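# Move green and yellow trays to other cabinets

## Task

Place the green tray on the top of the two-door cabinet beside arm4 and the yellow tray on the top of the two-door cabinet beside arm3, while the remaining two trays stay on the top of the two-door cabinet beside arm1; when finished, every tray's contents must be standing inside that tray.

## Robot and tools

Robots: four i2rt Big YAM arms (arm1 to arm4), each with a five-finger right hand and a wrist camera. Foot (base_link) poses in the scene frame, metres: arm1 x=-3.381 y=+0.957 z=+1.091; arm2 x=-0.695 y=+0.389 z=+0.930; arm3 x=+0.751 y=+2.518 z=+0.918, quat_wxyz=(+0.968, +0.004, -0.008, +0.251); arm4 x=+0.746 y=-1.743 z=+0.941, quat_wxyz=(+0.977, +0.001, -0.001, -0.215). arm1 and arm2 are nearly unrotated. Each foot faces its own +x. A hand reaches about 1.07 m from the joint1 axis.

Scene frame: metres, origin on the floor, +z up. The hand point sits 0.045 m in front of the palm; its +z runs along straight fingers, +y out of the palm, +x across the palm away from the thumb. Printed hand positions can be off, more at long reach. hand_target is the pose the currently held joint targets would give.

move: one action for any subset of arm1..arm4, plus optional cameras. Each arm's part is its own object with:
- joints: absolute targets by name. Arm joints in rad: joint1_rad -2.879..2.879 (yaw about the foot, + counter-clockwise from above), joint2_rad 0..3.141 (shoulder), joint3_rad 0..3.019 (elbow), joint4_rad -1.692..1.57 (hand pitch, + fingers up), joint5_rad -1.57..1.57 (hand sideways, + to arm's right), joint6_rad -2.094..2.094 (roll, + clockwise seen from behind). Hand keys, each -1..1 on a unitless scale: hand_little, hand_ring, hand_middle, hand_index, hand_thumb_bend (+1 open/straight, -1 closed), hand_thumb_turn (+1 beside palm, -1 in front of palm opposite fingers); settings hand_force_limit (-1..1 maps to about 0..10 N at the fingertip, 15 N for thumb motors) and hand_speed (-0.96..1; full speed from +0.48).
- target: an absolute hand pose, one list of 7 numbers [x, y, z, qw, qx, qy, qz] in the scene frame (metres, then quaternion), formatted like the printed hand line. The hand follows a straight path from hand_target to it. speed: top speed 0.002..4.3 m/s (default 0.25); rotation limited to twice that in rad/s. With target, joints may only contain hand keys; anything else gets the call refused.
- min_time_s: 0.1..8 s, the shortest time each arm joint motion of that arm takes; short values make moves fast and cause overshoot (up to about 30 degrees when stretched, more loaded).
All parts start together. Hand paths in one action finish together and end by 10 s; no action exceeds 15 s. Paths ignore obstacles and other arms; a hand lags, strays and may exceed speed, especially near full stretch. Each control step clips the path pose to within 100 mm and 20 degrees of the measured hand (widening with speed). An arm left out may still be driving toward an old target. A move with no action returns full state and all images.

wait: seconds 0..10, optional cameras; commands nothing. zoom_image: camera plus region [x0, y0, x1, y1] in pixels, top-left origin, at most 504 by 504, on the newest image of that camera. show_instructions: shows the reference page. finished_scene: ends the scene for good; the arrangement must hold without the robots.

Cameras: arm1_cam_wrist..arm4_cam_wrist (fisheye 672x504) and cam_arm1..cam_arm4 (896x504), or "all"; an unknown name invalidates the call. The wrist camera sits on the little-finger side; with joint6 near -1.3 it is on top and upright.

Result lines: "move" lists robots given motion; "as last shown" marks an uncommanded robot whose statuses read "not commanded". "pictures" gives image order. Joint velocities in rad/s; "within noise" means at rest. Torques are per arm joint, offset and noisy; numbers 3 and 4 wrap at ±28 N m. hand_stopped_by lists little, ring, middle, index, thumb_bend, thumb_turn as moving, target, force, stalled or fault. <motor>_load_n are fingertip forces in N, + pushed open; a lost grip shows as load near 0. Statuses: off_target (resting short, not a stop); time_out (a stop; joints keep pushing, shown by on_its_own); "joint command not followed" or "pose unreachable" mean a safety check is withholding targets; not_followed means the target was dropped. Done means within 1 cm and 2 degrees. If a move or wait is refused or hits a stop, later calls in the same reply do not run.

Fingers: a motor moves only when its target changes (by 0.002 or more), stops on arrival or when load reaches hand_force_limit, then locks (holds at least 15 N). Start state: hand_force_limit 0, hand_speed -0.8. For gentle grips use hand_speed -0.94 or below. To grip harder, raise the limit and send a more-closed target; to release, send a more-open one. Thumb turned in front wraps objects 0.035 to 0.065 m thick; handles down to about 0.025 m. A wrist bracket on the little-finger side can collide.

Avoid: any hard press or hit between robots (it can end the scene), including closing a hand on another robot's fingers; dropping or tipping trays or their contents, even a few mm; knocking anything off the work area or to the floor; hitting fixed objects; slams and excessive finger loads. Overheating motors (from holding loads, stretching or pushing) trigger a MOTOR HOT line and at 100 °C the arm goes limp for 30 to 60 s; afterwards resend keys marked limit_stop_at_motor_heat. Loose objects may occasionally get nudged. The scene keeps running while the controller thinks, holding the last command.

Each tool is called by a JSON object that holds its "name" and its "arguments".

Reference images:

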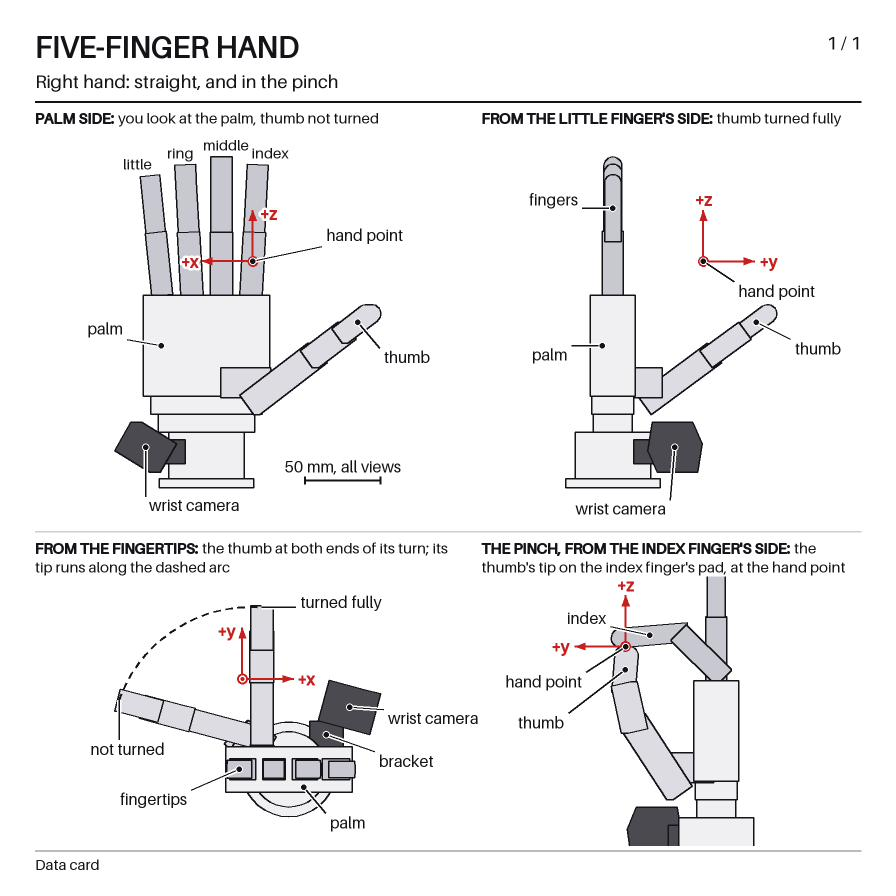

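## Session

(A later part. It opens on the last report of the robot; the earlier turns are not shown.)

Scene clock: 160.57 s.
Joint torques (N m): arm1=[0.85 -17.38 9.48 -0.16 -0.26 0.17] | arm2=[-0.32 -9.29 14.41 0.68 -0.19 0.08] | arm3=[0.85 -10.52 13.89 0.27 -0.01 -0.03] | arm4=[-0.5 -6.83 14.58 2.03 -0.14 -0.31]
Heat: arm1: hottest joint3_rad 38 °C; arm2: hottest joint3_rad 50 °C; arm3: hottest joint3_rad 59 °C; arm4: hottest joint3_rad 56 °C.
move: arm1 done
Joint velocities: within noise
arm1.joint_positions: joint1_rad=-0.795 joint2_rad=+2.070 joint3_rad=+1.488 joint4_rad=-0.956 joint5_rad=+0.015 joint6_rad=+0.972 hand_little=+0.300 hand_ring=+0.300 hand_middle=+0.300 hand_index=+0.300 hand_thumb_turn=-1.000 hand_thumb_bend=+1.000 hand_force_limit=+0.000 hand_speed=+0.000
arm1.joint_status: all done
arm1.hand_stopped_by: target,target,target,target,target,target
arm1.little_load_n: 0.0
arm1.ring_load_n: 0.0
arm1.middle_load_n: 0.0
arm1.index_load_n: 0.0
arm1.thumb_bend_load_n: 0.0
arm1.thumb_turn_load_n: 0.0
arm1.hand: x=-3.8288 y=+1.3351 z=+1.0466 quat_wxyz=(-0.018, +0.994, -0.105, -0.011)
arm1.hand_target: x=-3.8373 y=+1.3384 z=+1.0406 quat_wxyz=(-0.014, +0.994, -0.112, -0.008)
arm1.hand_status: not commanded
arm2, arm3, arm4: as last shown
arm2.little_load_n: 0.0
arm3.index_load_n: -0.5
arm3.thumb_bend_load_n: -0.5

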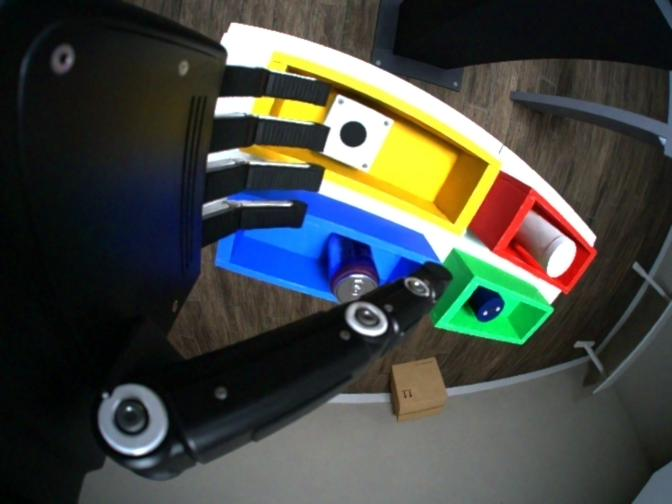

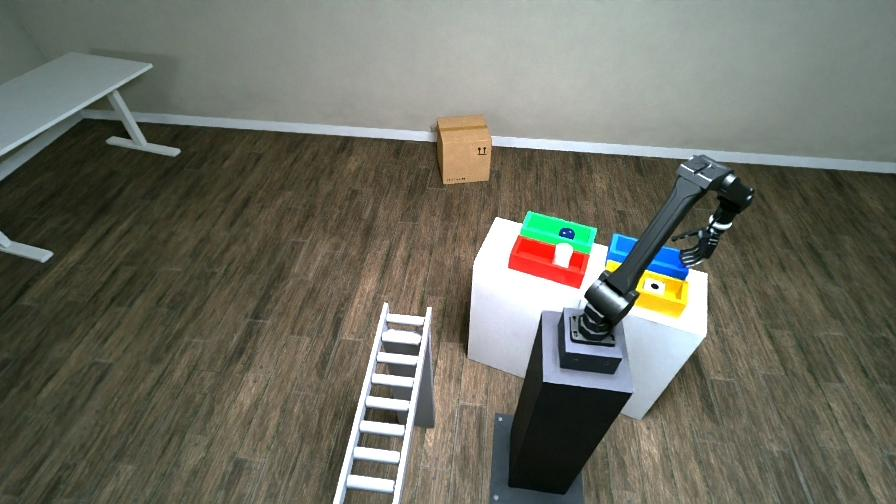

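{"name": "move", "arguments": {"arm1": {"target": [-3.805, 1.43, 0.93, 0.0, 0.9937, -0.112, 0.0], "speed": 0.15}, "cameras": ["arm1_cam_wrist", "cam_arm1"]}}

{"name": "zoom_image", "arguments": {"camera": "arm1_cam_wrist", "region": [190, 20, 490, 320]}}

{"name": "zoom_image", "arguments": {"camera": "cam_arm1", "region": [600, 180, 760, 320]}}

Scene clock: 182.03 s.
Joint torques (N m): arm1=[0.32 -20.31 8.68 0.44 -0.28 -0.23] | arm2=[-0.85 -8.82 14.32 0.83 -0.17 0.09] | arm3=[0.85 -10.58 13.9 0.25 -0.01 -0.03] | arm4=[-0.26 -6.83 14.48 2.06 -0.12 -0.31]
Heat: arm1: hottest joint3_rad 38 °C; arm2: hottest joint3_rad 51 °C; arm3: hottest joint3_rad 61 °C; arm4: hottest joint3_rad 57 °C.
move: arm1 off_target
Joint velocities: within noise
arm1.joint_positions: joint1_rad=-0.932 joint2_rad=+2.368 joint3_rad=+1.703 joint4_rad=-0.918 joint5_rad=+0.003 joint6_rad=+0.883 hand_little=+0.300 hand_ring=+0.300 hand_middle=+0.300 hand_index=+0.300 hand_thumb_turn=-1.000 hand_thumb_bend=+1.000 hand_force_limit=+0.000 hand_speed=+0.000
arm1.joint_status: not commanded
arm1.hand_stopped_by: target,target,target,target,target,target
arm1.little_load_n: 0.0
arm1.ring_load_n: 0.0
arm1.middle_load_n: 0.0
arm1.index_load_n: 0.0
arm1.thumb_bend_load_n: 0.0
arm1.thumb_turn_load_n: 0.0
arm1.hand: x=-3.7990 y=+1.4254 z=+0.9384 quat_wxyz=(+0.002, +0.992, -0.128, +0.002)
arm1.hand_target: x=-3.8022 y=+1.4312 z=+0.9296 quat_wxyz=(+0.001, +0.993, -0.120, -0.001)
arm1.hand_status: off_target (0.011 m and 1.9 deg from the pose sent, 0.152 m and 2.5 deg at the start)
arm2, arm3, arm4: as last shown
arm3.index_load_n: 0.0
arm3.thumb_bend_load_n: 0.0

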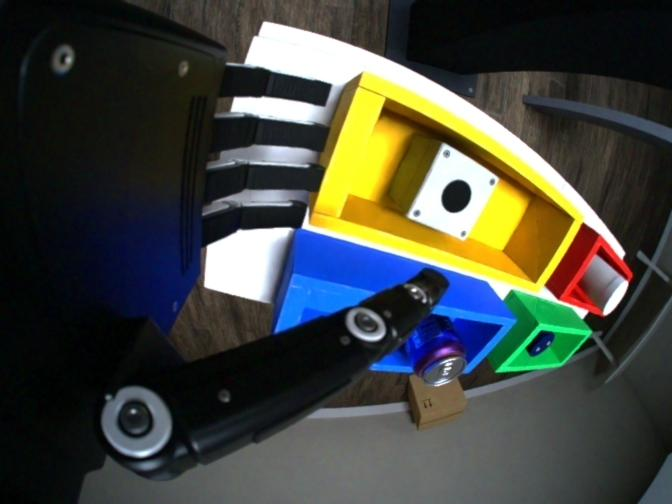

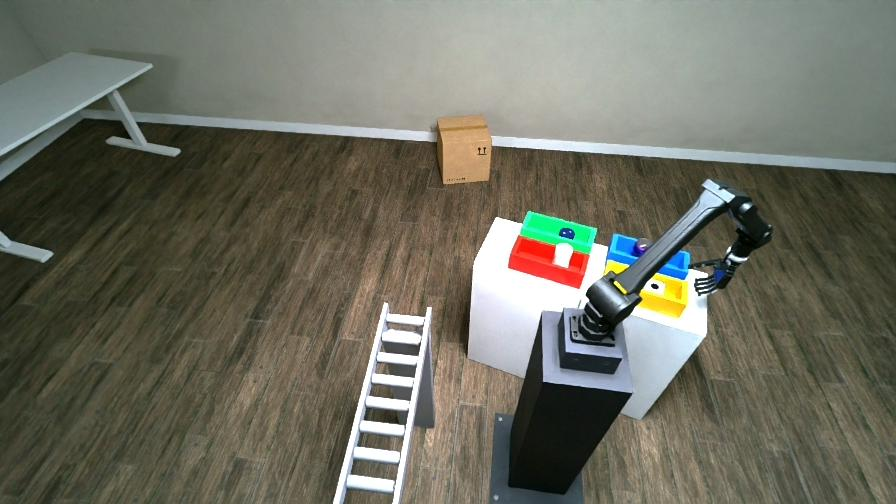

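Scaled by 1.680 from the camera's image (finer frame: 960x720).

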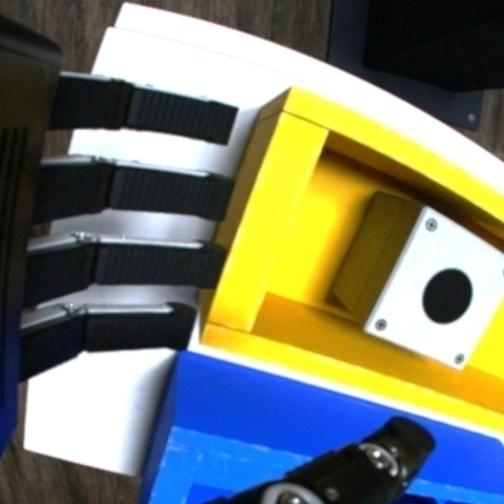

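Scaled by 3.150 from the camera's image (finer frame: 1280x720).

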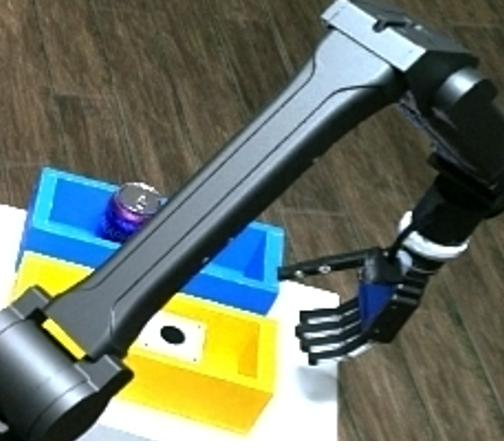

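{"name": "move", "arguments": {"arm1": {"target": [-3.798, 1.434, 0.892, 0.0, 0.9937, -0.112, 0.0], "speed": 0.1}, "cameras": ["arm1_cam_wrist", "cam_arm1"]}}

{"name": "zoom_image", "arguments": {"camera": "arm1_cam_wrist", "region": [190, 20, 490, 320]}}

{"name": "zoom_image", "arguments": {"camera": "cam_arm1", "region": [620, 200, 760, 320]}}

Scene clock: 196.97 s.
Joint torques (N m): arm1=[-0.21 -20.6 8.28 0.79 -0.18 -0.24] | arm2=[-0.32 -8.94 14.3 0.72 -0.19 0.12] | arm3=[0.85 -10.52 13.89 0.27 -0.02 -0.03] | arm4=[-0.5 -7 14.6 2.17 -0.11 -0.26]
Heat: arm1: hottest joint3_rad 39 °C; arm2: hottest joint3_rad 52 °C; arm3: hottest joint3_rad 62 °C; arm4: hottest joint3_rad 58 °C.
move: arm1 off_target
Joint velocities: within noise
arm1.joint_positions: joint1_rad=-0.933 joint2_rad=+2.434 joint3_rad=+1.715 joint4_rad=-0.871 joint5_rad=+0.003 joint6_rad=+0.860 hand_little=+0.300 hand_ring=+0.300 hand_middle=+0.300 hand_index=+0.300 hand_thumb_turn=-1.000 hand_thumb_bend=+1.000 hand_force_limit=+0.000 hand_speed=+0.000
arm1.joint_status: not commanded
arm1.hand_stopped_by: target,target,target,target,target,target
arm1.little_load_n: 0.0
arm1.ring_load_n: 0.0
arm1.middle_load_n: 0.0
arm1.index_load_n: 0.0
arm1.thumb_bend_load_n: 0.0
arm1.thumb_turn_load_n: 0.0
arm1.hand: x=-3.7964 y=+1.4239 z=+0.9013 quat_wxyz=(+0.004, +0.993, -0.118, +0.004)
arm1.hand_target: x=-3.7969 y=+1.4336 z=+0.8922 quat_wxyz=(+0.000, +0.994, -0.113, +0.000)
arm1.hand_status: off_target (0.014 m and 1.0 deg from the pose sent, 0.047 m and 1.9 deg at the start)
arm2, arm3, arm4: as last shown
arm4.ring_load_n: -0.5

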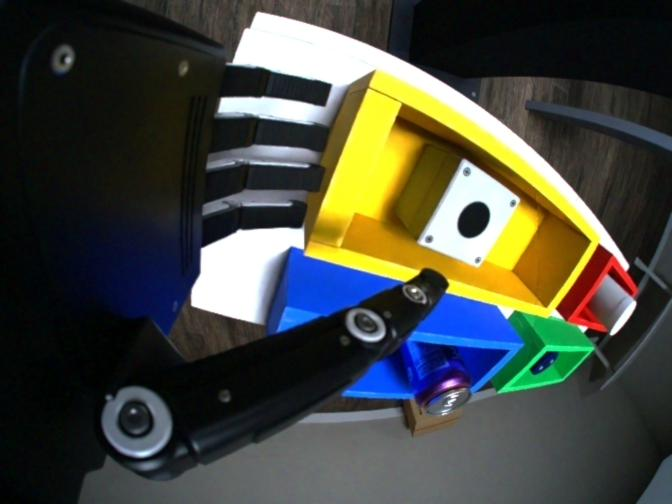

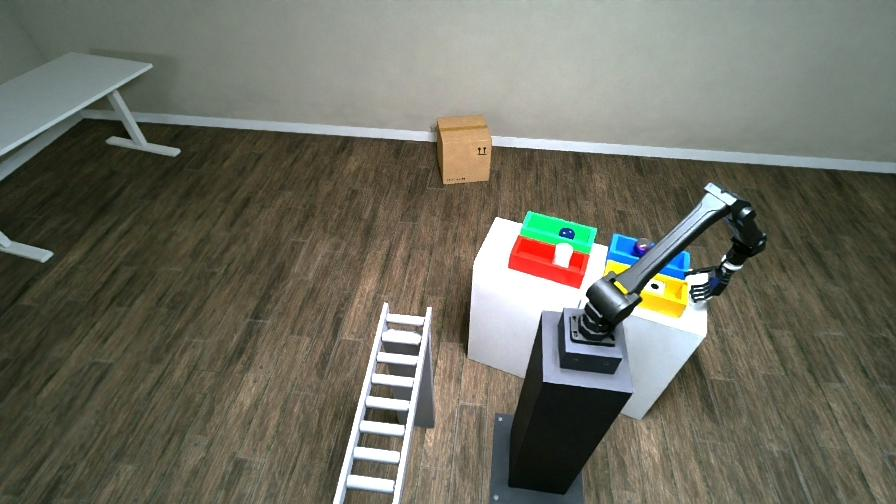

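Scaled by 1.680 from the camera's image (finer frame: 960x720).

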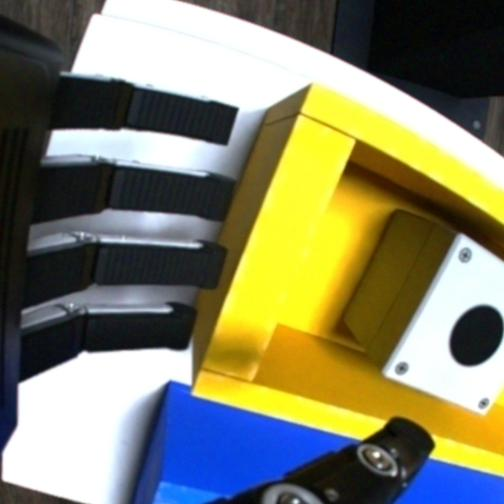

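Scaled by 3.600 from the camera's image (finer frame: 1280x720).

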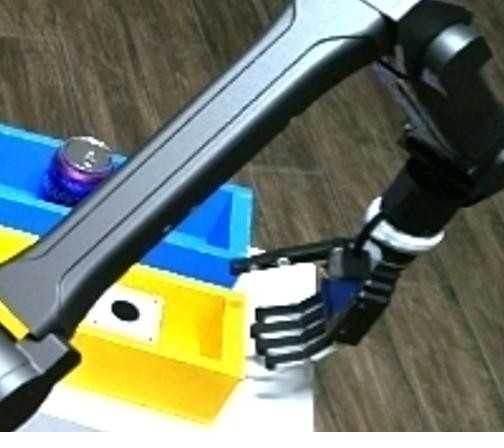

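{"name": "zoom_image", "arguments": {"camera": "arm1_cam_wrist", "region": [290, 50, 430, 190]}}

{"name": "zoom_image", "arguments": {"camera": "arm1_cam_wrist", "region": [260, 140, 400, 280]}}

Scaled by 3.600 from the camera's image (finer frame: 960x720).

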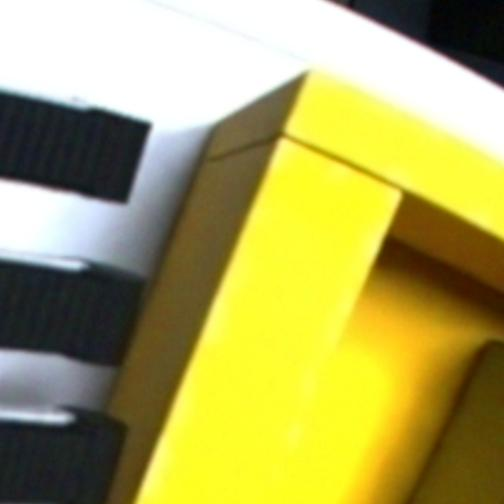

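Scaled by 3.600 from the camera's image (finer frame: 960x720).

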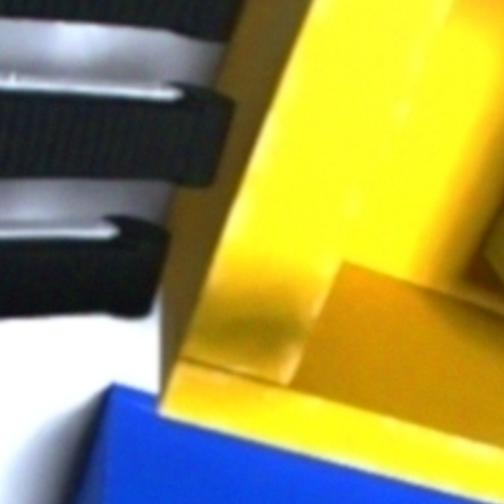

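{"name": "move", "arguments": {"arm1": {"target": [-3.798, 1.434, 0.852, 0.0, 0.9937, -0.112, 0.0], "speed": 0.1}, "cameras": ["arm1_cam_wrist", "cam_arm1"]}}

{"name": "zoom_image", "arguments": {"camera": "arm1_cam_wrist", "region": [280, 50, 480, 290]}}

{"name": "zoom_image", "arguments": {"camera": "cam_arm1", "region": [640, 220, 760, 320]}}

Scene clock: 232.73 s.
Joint torques (N m): arm1=[-0.15 -20.89 7.91 0.79 -0.17 -0.24] | arm2=[-0.5 -9 14.23 0.61 -0.17 0.07] | arm3=[0.85 -10.58 13.9 0.27 -0.02 -0.03] | arm4=[-0.03 -6.71 14.54 2.11 -0.11 -0.32]
Heat: arm1: hottest joint3_rad 40 °C; arm2: hottest joint3_rad 54 °C; arm3: hottest joint3_rad 63 °C; arm4: hottest joint3_rad 59 °C.
move: arm1 off_target
Joint velocities: within noise
arm1.joint_positions: joint1_rad=-0.933 joint2_rad=+2.509 joint3_rad=+1.740 joint4_rad=-0.821 joint5_rad=+0.003 joint6_rad=+0.860 hand_little=+0.300 hand_ring=+0.300 hand_middle=+0.300 hand_index=+0.300 hand_thumb_turn=-1.000 hand_thumb_bend=+1.000 hand_force_limit=+0.000 hand_speed=+0.000
arm1.joint_status: not commanded
arm1.hand_stopped_by: target,target,target,target,target,target
arm1.little_load_n: 0.0
arm1.ring_load_n: 0.0
arm1.middle_load_n: 0.0
arm1.index_load_n: 0.0
arm1.thumb_bend_load_n: 0.0
arm1.thumb_turn_load_n: 0.0
arm1.hand: x=-3.7969 y=+1.4245 z=+0.8616 quat_wxyz=(+0.004, +0.993, -0.118, +0.004)
arm1.hand_target: x=-3.7971 y=+1.4328 z=+0.8520 quat_wxyz=(+0.000, +0.994, -0.112, +0.000)
arm1.hand_status: off_target (0.014 m and 1.0 deg from the pose sent, 0.050 m and 1.0 deg at the start)
arm2, arm3, arm4: as last shown
arm4.ring_load_n: 0.0

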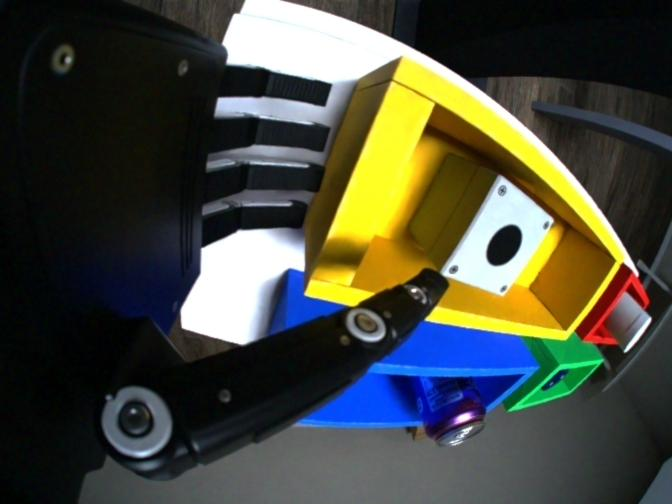

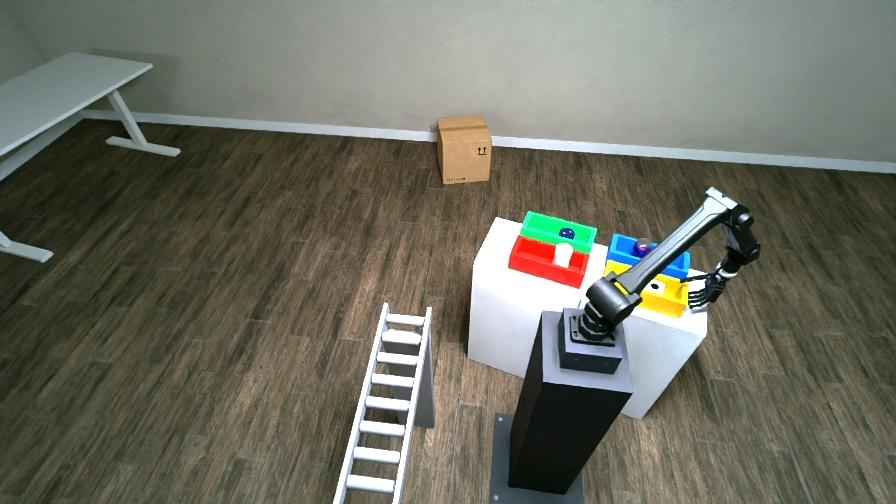

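Scaled by 2.100 from the camera's image (finer frame: 960x720).

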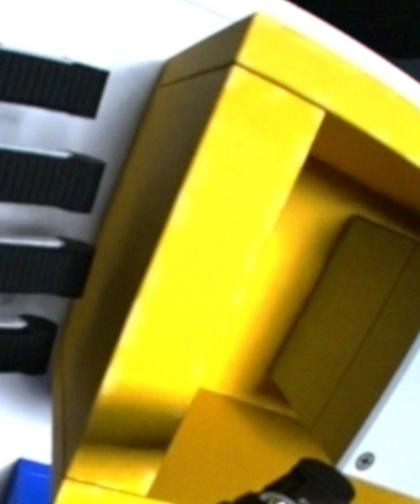

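Scaled by 4.200 from the camera's image (finer frame: 1280x720).

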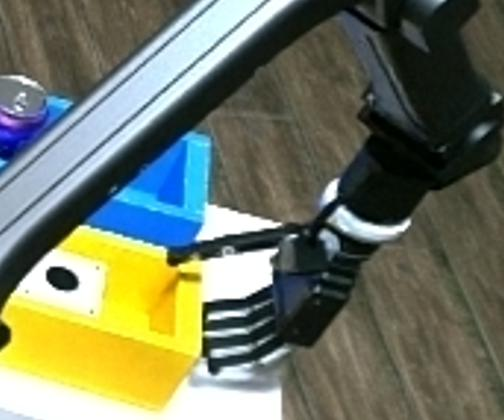

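{"name": "move", "arguments": {"arm1": {"target": [-3.798, 1.434, 0.822, 0.0, 0.9937, -0.112, 0.0], "speed": 0.1}, "cameras": ["arm1_cam_wrist", "cam_arm1"]}}

{"name": "zoom_image", "arguments": {"camera": "arm1_cam_wrist", "region": [280, 50, 480, 320]}}

{"name": "zoom_image", "arguments": {"camera": "cam_arm1", "region": [640, 220, 760, 320]}}

Scene clock: 239.50 s.
Joint torques (N m): arm1=[-0.26 -20.72 7.72 0.79 -0.18 -0.24] | arm2=[-0.56 -8.94 14.41 0.73 -0.16 0.11] | arm3=[0.85 -10.46 13.89 0.28 -0.01 -0.03] | arm4=[-0.56 -7.12 14.63 2.15 -0.11 -0.3]
Heat: arm1: hottest joint3_rad 39 °C; arm2: hottest joint3_rad 54 °C; arm3: hottest joint3_rad 64 °C; arm4: hottest joint3_rad 59 °C.
move: arm1 off_target
Joint velocities: within noise
arm1.joint_positions: joint1_rad=-0.933 joint2_rad=+2.564 joint3_rad=+1.766 joint4_rad=-0.786 joint5_rad=+0.003 joint6_rad=+0.860 hand_little=+0.300 hand_ring=+0.300 hand_middle=+0.300 hand_index=+0.300 hand_thumb_turn=-1.000 hand_thumb_bend=+1.000 hand_force_limit=+0.000 hand_speed=+0.000
arm1.joint_status: not commanded
arm1.hand_stopped_by: target,target,target,target,target,target
arm1.little_load_n: 0.0
arm1.ring_load_n: 0.0
arm1.middle_load_n: 0.5
arm1.index_load_n: 0.0
arm1.thumb_bend_load_n: 0.0
arm1.thumb_turn_load_n: 0.0
arm1.hand: x=-3.7986 y=+1.4267 z=+0.8343 quat_wxyz=(+0.002, +0.993, -0.118, +0.002)
arm1.hand_target: x=-3.7977 y=+1.4336 z=+0.8226 quat_wxyz=(-0.001, +0.994, -0.112, -0.001)
arm1.hand_status: off_target (0.014 m and 0.8 deg from the pose sent, 0.041 m and 1.0 deg at the start)
arm2, arm3, arm4: as last shown

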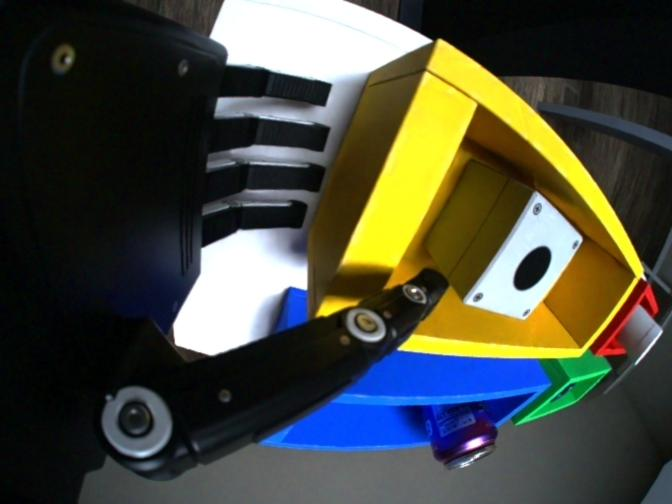

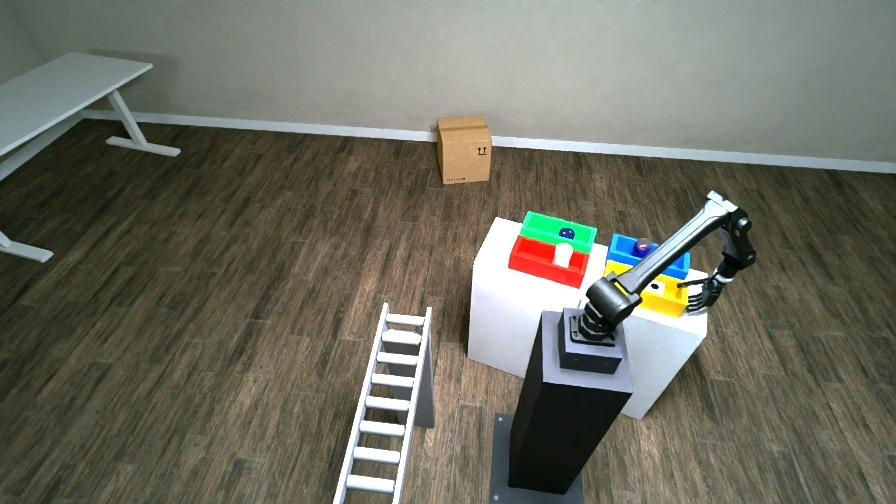

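Scaled by 1.867 from the camera's image (finer frame: 960x720).

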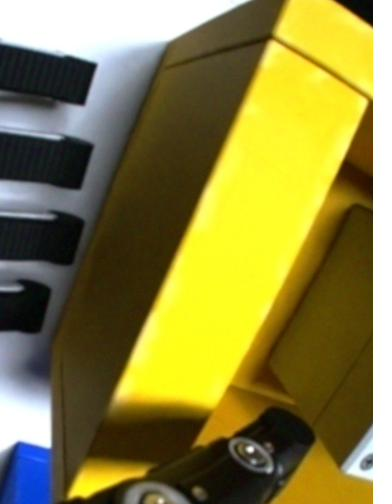

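Scaled by 4.200 from the camera's image (finer frame: 1280x720).

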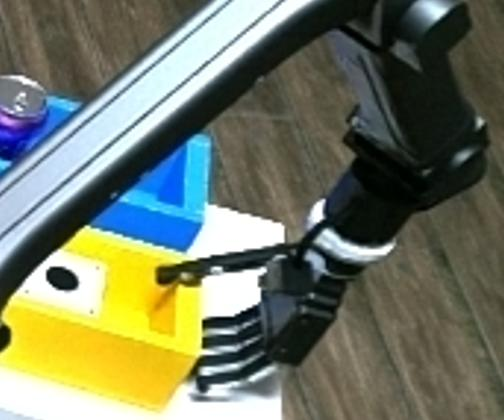

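{"name": "move", "arguments": {"arm1": {"target": [-3.798, 1.434, 0.815, 0.0, 0.9937, -0.112, 0.0], "speed": 0.1}}}

{"name": "move", "arguments": {"arm1": {"joints": {"hand_force_limit": -0.8, "hand_speed": -0.93, "hand_index": 0.0, "hand_middle": 0.0, "hand_ring": 0.0, "hand_little": -0.05}}, "cameras": ["arm1_cam_wrist"]}}

{"name": "zoom_image", "arguments": {"camera": "arm1_cam_wrist", "region": [200, 30, 480, 310]}}

Scene clock: 244.97 s.
Joint torques (N m): arm1=[-0.21 -20.25 7.9 0.81 -0.18 -0.24] | arm2=[0.03 -8.76 14.37 0.69 -0.18 0.08] | arm3=[0.85 -10.58 13.9 0.25 -0.01 -0.03] | arm4=[-0.21 -6.95 14.54 2.14 -0.12 -0.24]
Heat: arm1: hottest joint3_rad 39 °C; arm2: hottest joint3_rad 54 °C; arm3: hottest joint3_rad 64 °C; arm4: hottest joint3_rad 60 °C.
move: arm1 off_target
Joint velocities: within noise
arm1.joint_positions: joint1_rad=-0.933 joint2_rad=+2.572 joint3_rad=+1.772 joint4_rad=-0.781 joint5_rad=+0.003 joint6_rad=+0.858 hand_little=+0.300 hand_ring=+0.300 hand_middle=+0.300 hand_index=+0.300 hand_thumb_turn=-1.000 hand_thumb_bend=+1.000 hand_force_limit=+0.000 hand_speed=+0.000
arm1.joint_status: not commanded
arm1.hand_stopped_by: target,target,target,target,target,target
arm1.little_load_n: 0.0
arm1.ring_load_n: 0.0
arm1.middle_load_n: 0.0
arm1.index_load_n: 0.0
arm1.thumb_bend_load_n: 0.0
arm1.thumb_turn_load_n: 0.0
arm1.hand: x=-3.7994 y=+1.4279 z=+0.8311 quat_wxyz=(+0.001, +0.993, -0.117, +0.001)
arm1.hand_target: x=-3.7976 y=+1.4334 z=+0.8156 quat_wxyz=(+0.000, +0.994, -0.112, +0.000)
arm1.hand_status: off_target (0.017 m and 0.6 deg from the pose sent, 0.021 m and 0.8 deg at the start)
arm2, arm3, arm4: as last shown
arm2.index_load_n: -0.5
arm3.little_load_n: -0.5
arm3.ring_load_n: 0.5
arm3.index_load_n: -0.5
arm3.thumb_turn_load_n: -0.5
pictures: none

Scene clock: 247.23 s.
Joint torques (N m): arm1=[-0.03 -20.25 7.73 0.68 -0.18 -0.23] | arm2=[-0.62 -8.94 14.42 0.72 -0.14 0.11] | arm3=[0.85 -10.46 13.89 0.27 -0.01 -0.03] | arm4=[-0.32 -6.59 14.61 1.91 -0.12 -0.3]
Heat: arm1: hottest joint3_rad 39 °C; arm2: hottest joint3_rad 54 °C; arm3: hottest joint3_rad 64 °C; arm4: hottest joint3_rad 60 °C.
move: arm1 off_target
Joint velocities: within noise
arm1.joint_positions: joint1_rad=-0.936 joint2_rad=+2.572 joint3_rad=+1.773 joint4_rad=-0.778 joint5_rad=+0.003 joint6_rad=+0.858 hand_little=-0.050 hand_ring=+0.000 hand_middle=+0.124 hand_index=+0.000 hand_thumb_turn=-1.000 hand_thumb_bend=+1.000 hand_force_limit=-0.800 hand_speed=-0.930
arm1.joint_status: hand_middle off_target (ended at +0.124, target +0.000); the others done
arm1.hand_stopped_by: target,target,force,target,target,target
arm1.little_load_n: 0.0
arm1.ring_load_n: 0.5
arm1.middle_load_n: 0.0
arm1.index_load_n: 0.5
arm1.thumb_bend_load_n: 0.0
arm1.thumb_turn_load_n: 0.0
arm1.hand: x=-3.7989 y=+1.4306 z=+0.8314 quat_wxyz=(-0.001, +0.993, -0.119, +0.000)
arm1.hand_target: x=-3.7968 y=+1.4338 z=+0.8156 quat_wxyz=(+0.000, +0.994, -0.112, +0.000)
arm1.hand_status: not commanded
arm2.joint_positions: joint1_rad=+0.124 joint2_rad=+1.216 joint3_rad=+1.412 joint4_rad=-1.283 joint5_rad=+0.007 joint6_rad=-1.281 hand_little=+1.000 hand_ring=+1.000 hand_middle=+1.000 hand_index=+1.000 hand_thumb_turn=+1.000 hand_thumb_bend=+1.000 hand_force_limit=+0.000 hand_speed=-0.800
arm2.joint_status: not commanded
arm2.hand_stopped_by: target,target,target,target,target,target
arm2.little_load_n: 0.0
arm2.ring_load_n: 0.0
arm2.middle_load_n: 0.0
arm2.index_load_n: 0.0
arm2.thumb_bend_load_n: 0.0
arm2.thumb_turn_load_n: 0.0
arm2.hand: x=-1.1092 y=+0.4199 z=+1.2534 quat_wxyz=(-0.236, +0.122, +0.964, -0.029)
arm2.hand_target: x=-1.1116 y=+0.4143 z=+1.2764 quat_wxyz=(-0.254, +0.120, +0.959, -0.037)
arm2.hand_status: not commanded
arm3.joint_positions: joint1_rad=+0.139 joint2_rad=+1.261 joint3_rad=+1.467 joint4_rad=-1.314 joint5_rad=+0.077 joint6_rad=-1.169 hand_little=+1.000 hand_ring=+1.000 hand_middle=+1.000 hand_index=+1.000 hand_thumb_turn=+1.000 hand_thumb_bend=+1.000 hand_force_limit=+0.000 hand_speed=-0.800
arm3.joint_status: not commanded
arm3.hand_stopped_by: target,target,target,target,target,target
arm3.little_load_n: 0.0
arm3.ring_load_n: 0.0
arm3.middle_load_n: 0.0
arm3.index_load_n: 0.0
arm3.thumb_bend_load_n: 0.0
arm3.thumb_turn_load_n: 0.0
arm3.hand: x=+1.1144 y=+2.7189 z=+1.2551 quat_wxyz=(-0.087, +0.964, +0.109, +0.224)
arm3.hand_target: x=+1.1164 y=+2.7236 z=+1.2766 quat_wxyz=(-0.096, +0.959, +0.117, +0.238)
arm3.hand_status: not commanded
arm4.joint_positions: joint1_rad=+0.131 joint2_rad=+1.219 joint3_rad=+1.380 joint4_rad=-1.289 joint5_rad=+0.090 joint6_rad=-1.154 hand_little=+1.000 hand_ring=+1.000 hand_middle=+1.000 hand_index=+1.000 hand_thumb_turn=+1.000 hand_thumb_bend=+1.000 hand_force_limit=+0.000 hand_speed=-0.800
arm4.joint_status: not commanded
arm4.hand_stopped_by: target,target,target,target,target,target
arm4.little_load_n: 0.0
arm4.ring_load_n: 0.0
arm4.middle_load_n: 0.0
arm4.index_load_n: 0.0
arm4.thumb_bend_load_n: 0.0
arm4.thumb_turn_load_n: 0.0
arm4.hand: x=+1.1064 y=-1.9200 z=+1.2512 quat_wxyz=(+0.030, +0.908, -0.353, +0.222)
arm4.hand_target: x=+1.1246 y=-1.9205 z=+1.2760 quat_wxyz=(+0.026, +0.906, -0.337, +0.254)
arm4.hand_status: not commanded

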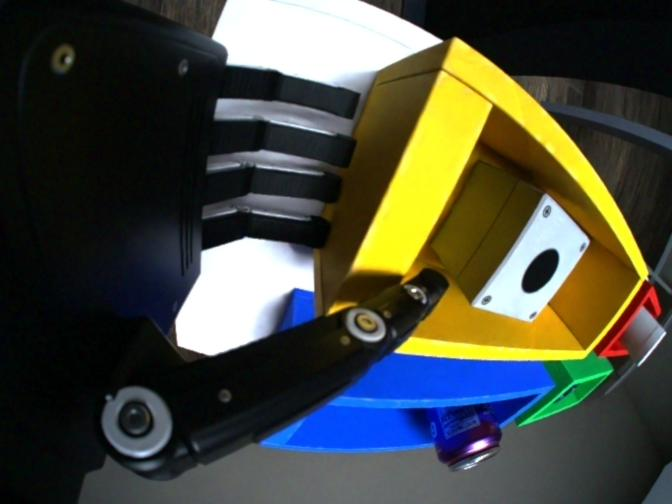

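Scaled by 1.800 from the camera's image (finer frame: 960x720).

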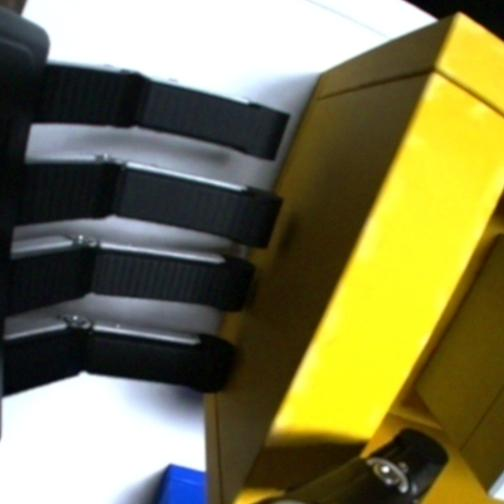

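{"name": "move", "arguments": {"arm1": {"joints": {"hand_force_limit": 0.2, "hand_speed": -0.9, "hand_thumb_bend": -0.3}}, "cameras": ["arm1_cam_wrist", "cam_arm1"]}}

{"name": "zoom_image", "arguments": {"camera": "arm1_cam_wrist", "region": [200, 30, 480, 310]}}

Scene clock: 254.20 s.
Joint torques (N m): arm1=[0.03 -20.42 7.56 0.69 -0.18 -0.23] | arm2=[-0.32 -8.47 14.35 0.51 -0.15 0.07] | arm3=[0.85 -10.58 13.89 0.27 -0.01 -0.03] | arm4=[-0.21 -6.89 14.46 2.19 -0.1 -0.3]
Heat: arm1: hottest joint3_rad 39 °C; arm2: hottest joint3_rad 54 °C; arm3: hottest joint3_rad 64 °C; arm4: hottest joint3_rad 60 °C.
move: arm1 off_target
Joint velocities: within noise
arm1.joint_positions: joint1_rad=-0.933 joint2_rad=+2.572 joint3_rad=+1.777 joint4_rad=-0.778 joint5_rad=+0.003 joint6_rad=+0.858 hand_little=-0.050 hand_ring=+0.000 hand_middle=+0.124 hand_index=+0.000 hand_thumb_turn=-1.000 hand_thumb_bend=+0.760 hand_force_limit=+0.200 hand_speed=-0.900
arm1.joint_status: hand_thumb_bend off_target (ended at +0.760, target -0.300); the others done
arm1.hand_stopped_by: target,target,force,target,force,target
arm1.little_load_n: 0.0
arm1.ring_load_n: 0.0
arm1.middle_load_n: 1.0
arm1.index_load_n: 4.0
arm1.thumb_bend_load_n: 8.5
arm1.thumb_turn_load_n: 0.5
arm1.hand: x=-3.8014 y=+1.4306 z=+0.8322 quat_wxyz=(-0.002, +0.993, -0.117, -0.001)
arm1.hand_target: x=-3.7984 y=+1.4328 z=+0.8157 quat_wxyz=(+0.000, +0.994, -0.111, +0.000)
arm1.hand_status: not commanded
arm2, arm3, arm4: as last shown
arm2.little_load_n: -0.5

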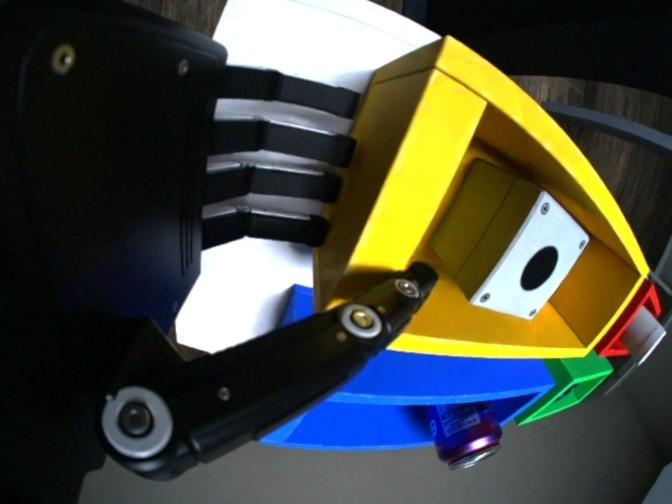

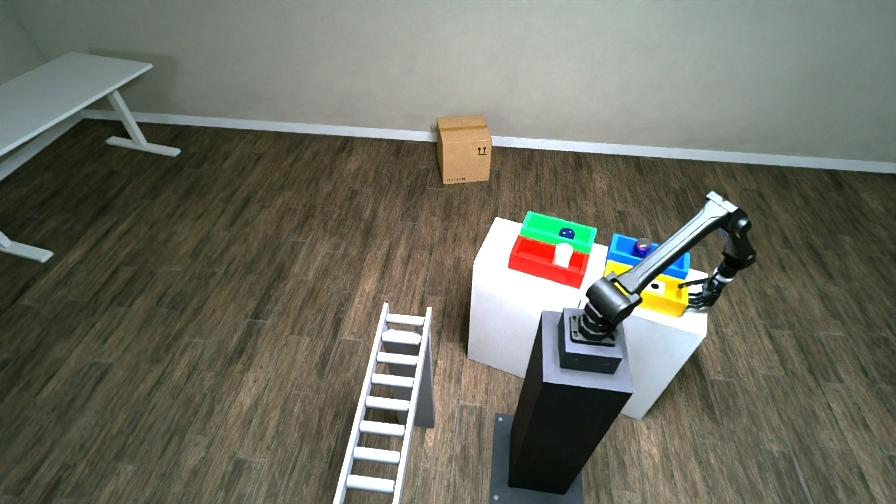

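Scaled by 1.800 from the camera's image (finer frame: 960x720).

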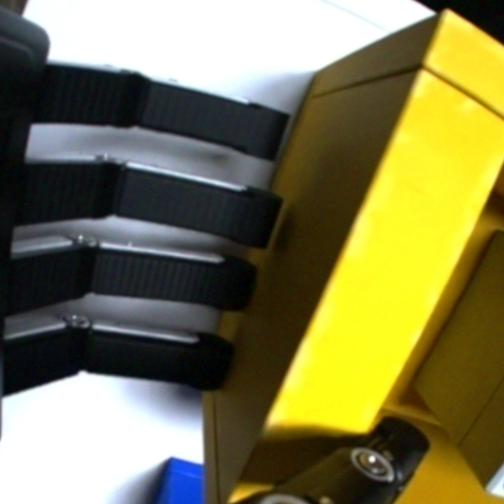

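{"name": "move", "arguments": {"arm1": {"joints": {"hand_force_limit": 0.2, "hand_speed": -0.5, "hand_thumb_bend": 1.0, "hand_index": 0.42, "hand_middle": 0.42, "hand_ring": 0.42, "hand_little": 0.42}}}}

{"name": "move", "arguments": {"arm1": {"target": [-3.800, 1.425, 0.806, 0.0, 0.9937, -0.112, 0.0], "speed": 0.05}, "cameras": ["arm1_cam_wrist"]}}

{"name": "zoom_image", "arguments": {"camera": "arm1_cam_wrist", "region": [200, 30, 480, 310]}}

Scene clock: 260.57 s.
Joint torques (N m): arm1=[0.73 -20.42 7.51 0.73 -0.18 -0.24] | arm2=[-0.85 -9.29 14.49 0.61 -0.18 0.13] | arm3=[0.85 -10.52 13.89 0.28 -0.01 -0.03] | arm4=[-0.03 -6.83 14.6 2.07 -0.11 -0.29]
Heat: arm1: hottest joint3_rad 39 °C; arm2: hottest joint3_rad 55 °C; arm3: hottest joint3_rad 64 °C; arm4: hottest joint3_rad 60 °C.
move: arm1 done
Joint velocities: within noise
arm1.joint_positions: joint1_rad=-0.935 joint2_rad=+2.573 joint3_rad=+1.777 joint4_rad=-0.778 joint5_rad=+0.003 joint6_rad=+0.858 hand_little=+0.420 hand_ring=+0.420 hand_middle=+0.420 hand_index=+0.420 hand_thumb_turn=-1.000 hand_thumb_bend=+1.000 hand_force_limit=+0.200 hand_speed=-0.500
arm1.joint_status: all done
arm1.hand_stopped_by: target,target,target,target,target,target
arm1.little_load_n: 0.0
arm1.ring_load_n: 0.0
arm1.middle_load_n: 0.0
arm1.index_load_n: 0.5
arm1.thumb_bend_load_n: 0.0
arm1.thumb_turn_load_n: 0.0
arm1.hand: x=-3.8003 y=+1.4308 z=+0.8313 quat_wxyz=(-0.001, +0.993, -0.118, -0.001)
arm1.hand_target: x=-3.7974 y=+1.4331 z=+0.8153 quat_wxyz=(+0.000, +0.994, -0.112, +0.000)
arm1.hand_status: not commanded
arm2, arm3, arm4: as last shown
arm2.little_load_n: 0.0
pictures: none

Scene clock: 261.53 s.
Joint torques (N m): arm1=[0.85 -20.31 6.05 0.95 -0.18 -0.11] | arm2=[-0.79 -9.47 14.28 0.75 -0.17 0.1] | arm3=[0.91 -10.52 13.9 0.28 -0.01 -0.03] | arm4=[-0.21 -7.06 14.52 2.02 -0.14 -0.26]
Heat: arm1: hottest joint3_rad 39 °C; arm2: hottest joint3_rad 55 °C; arm3: hottest joint3_rad 64 °C; arm4: hottest joint3_rad 60 °C.
move: arm1 off_target
Joint velocities: within noise
arm1.joint_positions: joint1_rad=-0.936 joint2_rad=+2.576 joint3_rad=+1.777 joint4_rad=-0.758 joint5_rad=+0.003 joint6_rad=+0.858 hand_little=+0.420 hand_ring=+0.420 hand_middle=+0.420 hand_index=+0.420 hand_thumb_turn=-1.000 hand_thumb_bend=+1.000 hand_force_limit=+0.200 hand_speed=-0.500
arm1.joint_status: not commanded
arm1.hand_stopped_by: target,target,target,target,target,target
arm1.little_load_n: 0.0
arm1.ring_load_n: 0.0
arm1.middle_load_n: 0.0
arm1.index_load_n: 0.0
arm1.thumb_bend_load_n: 0.0
arm1.thumb_turn_load_n: 0.0
arm1.hand: x=-3.8020 y=+1.4348 z=+0.8291 quat_wxyz=(-0.007, +0.993, -0.119, -0.006)
arm1.hand_target: x=-3.7983 y=+1.4246 z=+0.8066 quat_wxyz=(+0.000, +0.994, -0.113, +0.000)
arm1.hand_status: off_target (0.025 m and 1.4 deg from the pose sent, 0.026 m and 0.7 deg at the start)
arm2, arm3, arm4: as last shown

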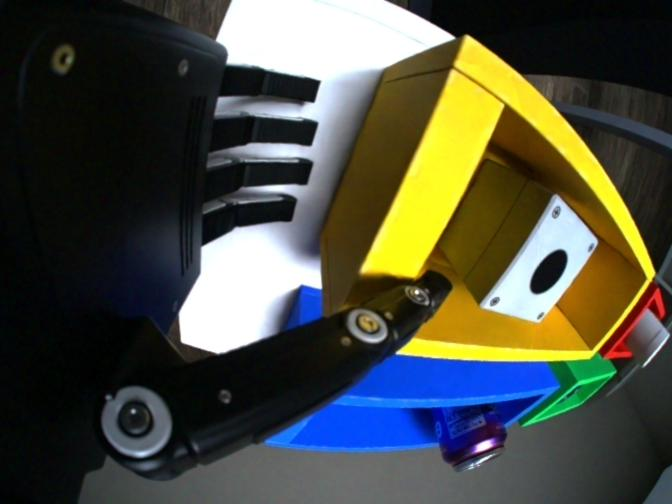

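Scaled by 1.800 from the camera's image (finer frame: 960x720).

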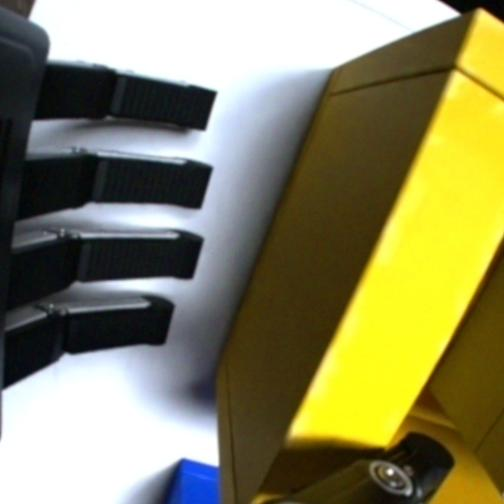

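{"name": "move", "arguments": {"arm1": {"target": [-3.800, 1.424, 0.830, 0.0, 0.9937, -0.112, 0.0], "speed": 0.08, "joints": {"hand_index": 0.2, "hand_middle": 0.2, "hand_ring": 0.2, "hand_little": 0.2}}, "cameras": ["arm1_cam_wrist"]}}

{"name": "zoom_image", "arguments": {"camera": "arm1_cam_wrist", "region": [200, 30, 480, 310]}}

Scene clock: 265.30 s.
Joint torques (N m): arm1=[1.14 -24.18 5.16 -0.1 -0.17 -0.1] | arm2=[-1.03 -9.05 14.35 0.87 -0.18 0.12] | arm3=[0.79 -10.46 13.89 0.27 -0.02 -0.03] | arm4=[-0.38 -6.65 14.54 1.94 -0.16 -0.29]
Heat: arm1: hottest joint3_rad 39 °C; arm2: hottest joint3_rad 55 °C; arm3: hottest joint3_rad 65 °C; arm4: hottest joint3_rad 60 °C.
move: arm1 done
Joint velocities: within noise
arm1.joint_positions: joint1_rad=-0.936 joint2_rad=+2.575 joint3_rad=+1.766 joint4_rad=-0.758 joint5_rad=+0.003 joint6_rad=+0.858 hand_little=+0.200 hand_ring=+0.200 hand_middle=+0.200 hand_index=+0.200 hand_thumb_turn=-1.000 hand_thumb_bend=+1.000 hand_force_limit=+0.200 hand_speed=-0.500
arm1.joint_status: all done
arm1.hand_stopped_by: target,target,target,target,target,target
arm1.little_load_n: 0.0
arm1.ring_load_n: 0.0
arm1.middle_load_n: 0.0
arm1.index_load_n: 0.0
arm1.thumb_bend_load_n: 0.0
arm1.thumb_turn_load_n: 0.0
arm1.hand: x=-3.7990 y=+1.4305 z=+0.8273 quat_wxyz=(-0.004, +0.993, -0.119, -0.003)
arm1.hand_target: x=-3.8004 y=+1.4247 z=+0.8311 quat_wxyz=(-0.001, +0.994, -0.112, -0.001)
arm1.hand_status: done (0.007 m and 1.0 deg from the pose sent, 0.011 m and 1.4 deg at the start)
arm2, arm3, arm4: as last shown
arm4.index_load_n: -0.5

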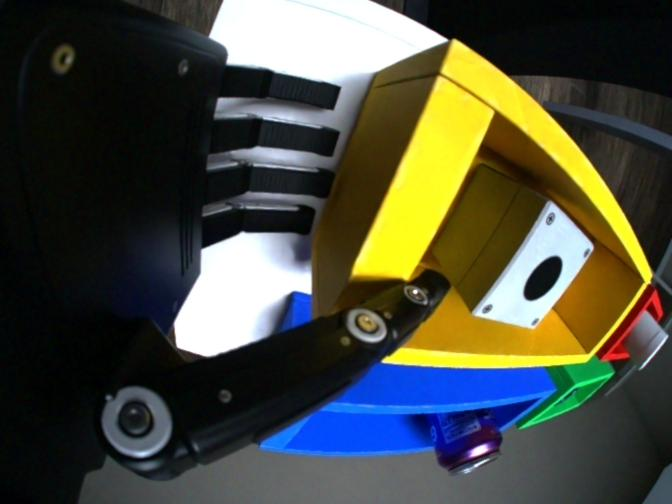

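Scaled by 1.800 from the camera's image (finer frame: 960x720).

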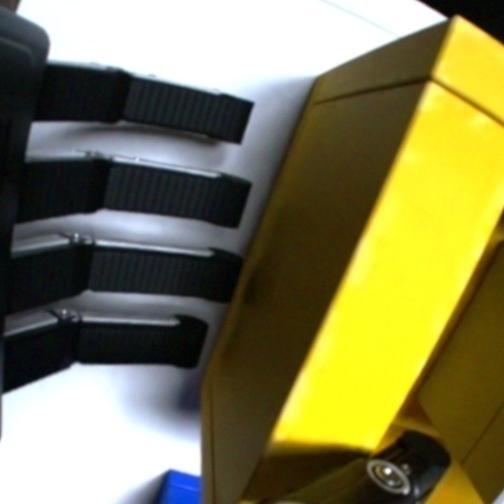

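{"name": "move", "arguments": {"arm1": {"joints": {"hand_force_limit": -0.7, "hand_speed": -0.9, "hand_thumb_bend": -0.3}}, "cameras": ["arm1_cam_wrist"]}}

{"name": "zoom_image", "arguments": {"camera": "arm1_cam_wrist", "region": [260, 130, 480, 350]}}

Scene clock: 272.20 s.
Joint torques (N m): arm1=[1.14 -23.82 5.2 -0.05 -0.17 -0.1] | arm2=[-1.08 -9 14.31 0.62 -0.15 0.06] | arm3=[0.91 -10.58 13.9 0.27 -0.02 -0.03] | arm4=[-0.67 -6.95 14.58 2.19 -0.09 -0.27]
Heat: arm1: hottest joint3_rad 38 °C; arm2: hottest joint3_rad 55 °C; arm3: hottest joint3_rad 65 °C; arm4: hottest joint3_rad 60 °C.
move: arm1 off_target
Joint velocities: within noise
arm1.joint_positions: joint1_rad=-0.927 joint2_rad=+2.572 joint3_rad=+1.766 joint4_rad=-0.760 joint5_rad=+0.003 joint6_rad=+0.847 hand_little=+0.200 hand_ring=+0.200 hand_middle=+0.200 hand_index=+0.200 hand_thumb_turn=-1.000 hand_thumb_bend=+0.809 hand_force_limit=-0.700 hand_speed=-0.900
arm1.joint_status: hand_thumb_bend off_target (ended at +0.809, target -0.300); the others done
arm1.hand_stopped_by: target,target,target,target,force,target
arm1.little_load_n: 0.0
arm1.ring_load_n: 0.0
arm1.middle_load_n: 1.0
arm1.index_load_n: 0.0
arm1.thumb_bend_load_n: 1.5
arm1.thumb_turn_load_n: 0.5
arm1.hand: x=-3.8032 y=+1.4269 z=+0.8292 quat_wxyz=(-0.005, +0.994, -0.109, -0.004)
arm1.hand_target: x=-3.8040 y=+1.4201 z=+0.8306 quat_wxyz=(-0.001, +0.995, -0.102, +0.000)
arm1.hand_status: not commanded
arm2, arm3, arm4: as last shown
arm3.little_load_n: -0.5
arm4.ring_load_n: -0.5
arm4.index_load_n: 0.0

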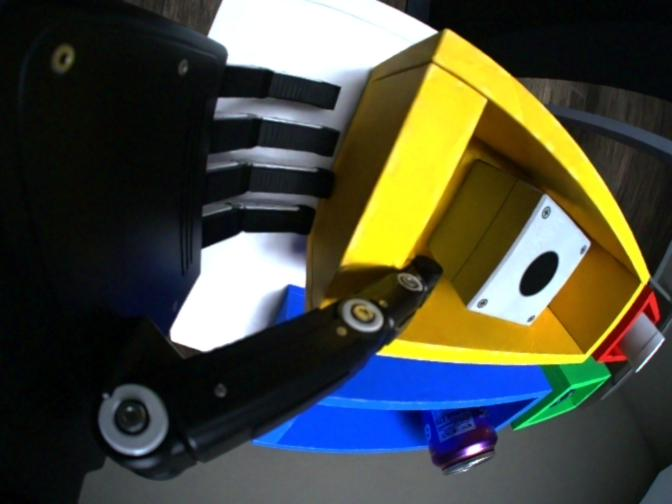

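Scaled by 2.291 from the camera's image (finer frame: 960x720).

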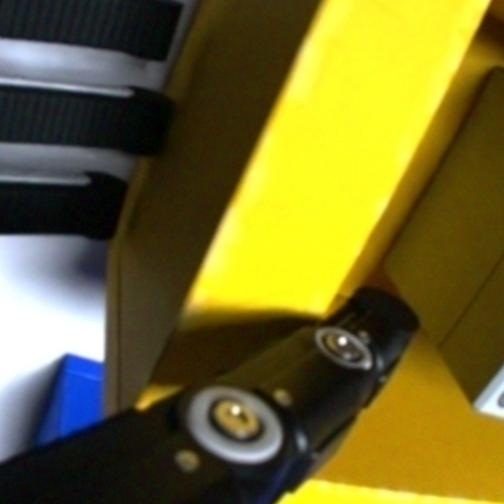

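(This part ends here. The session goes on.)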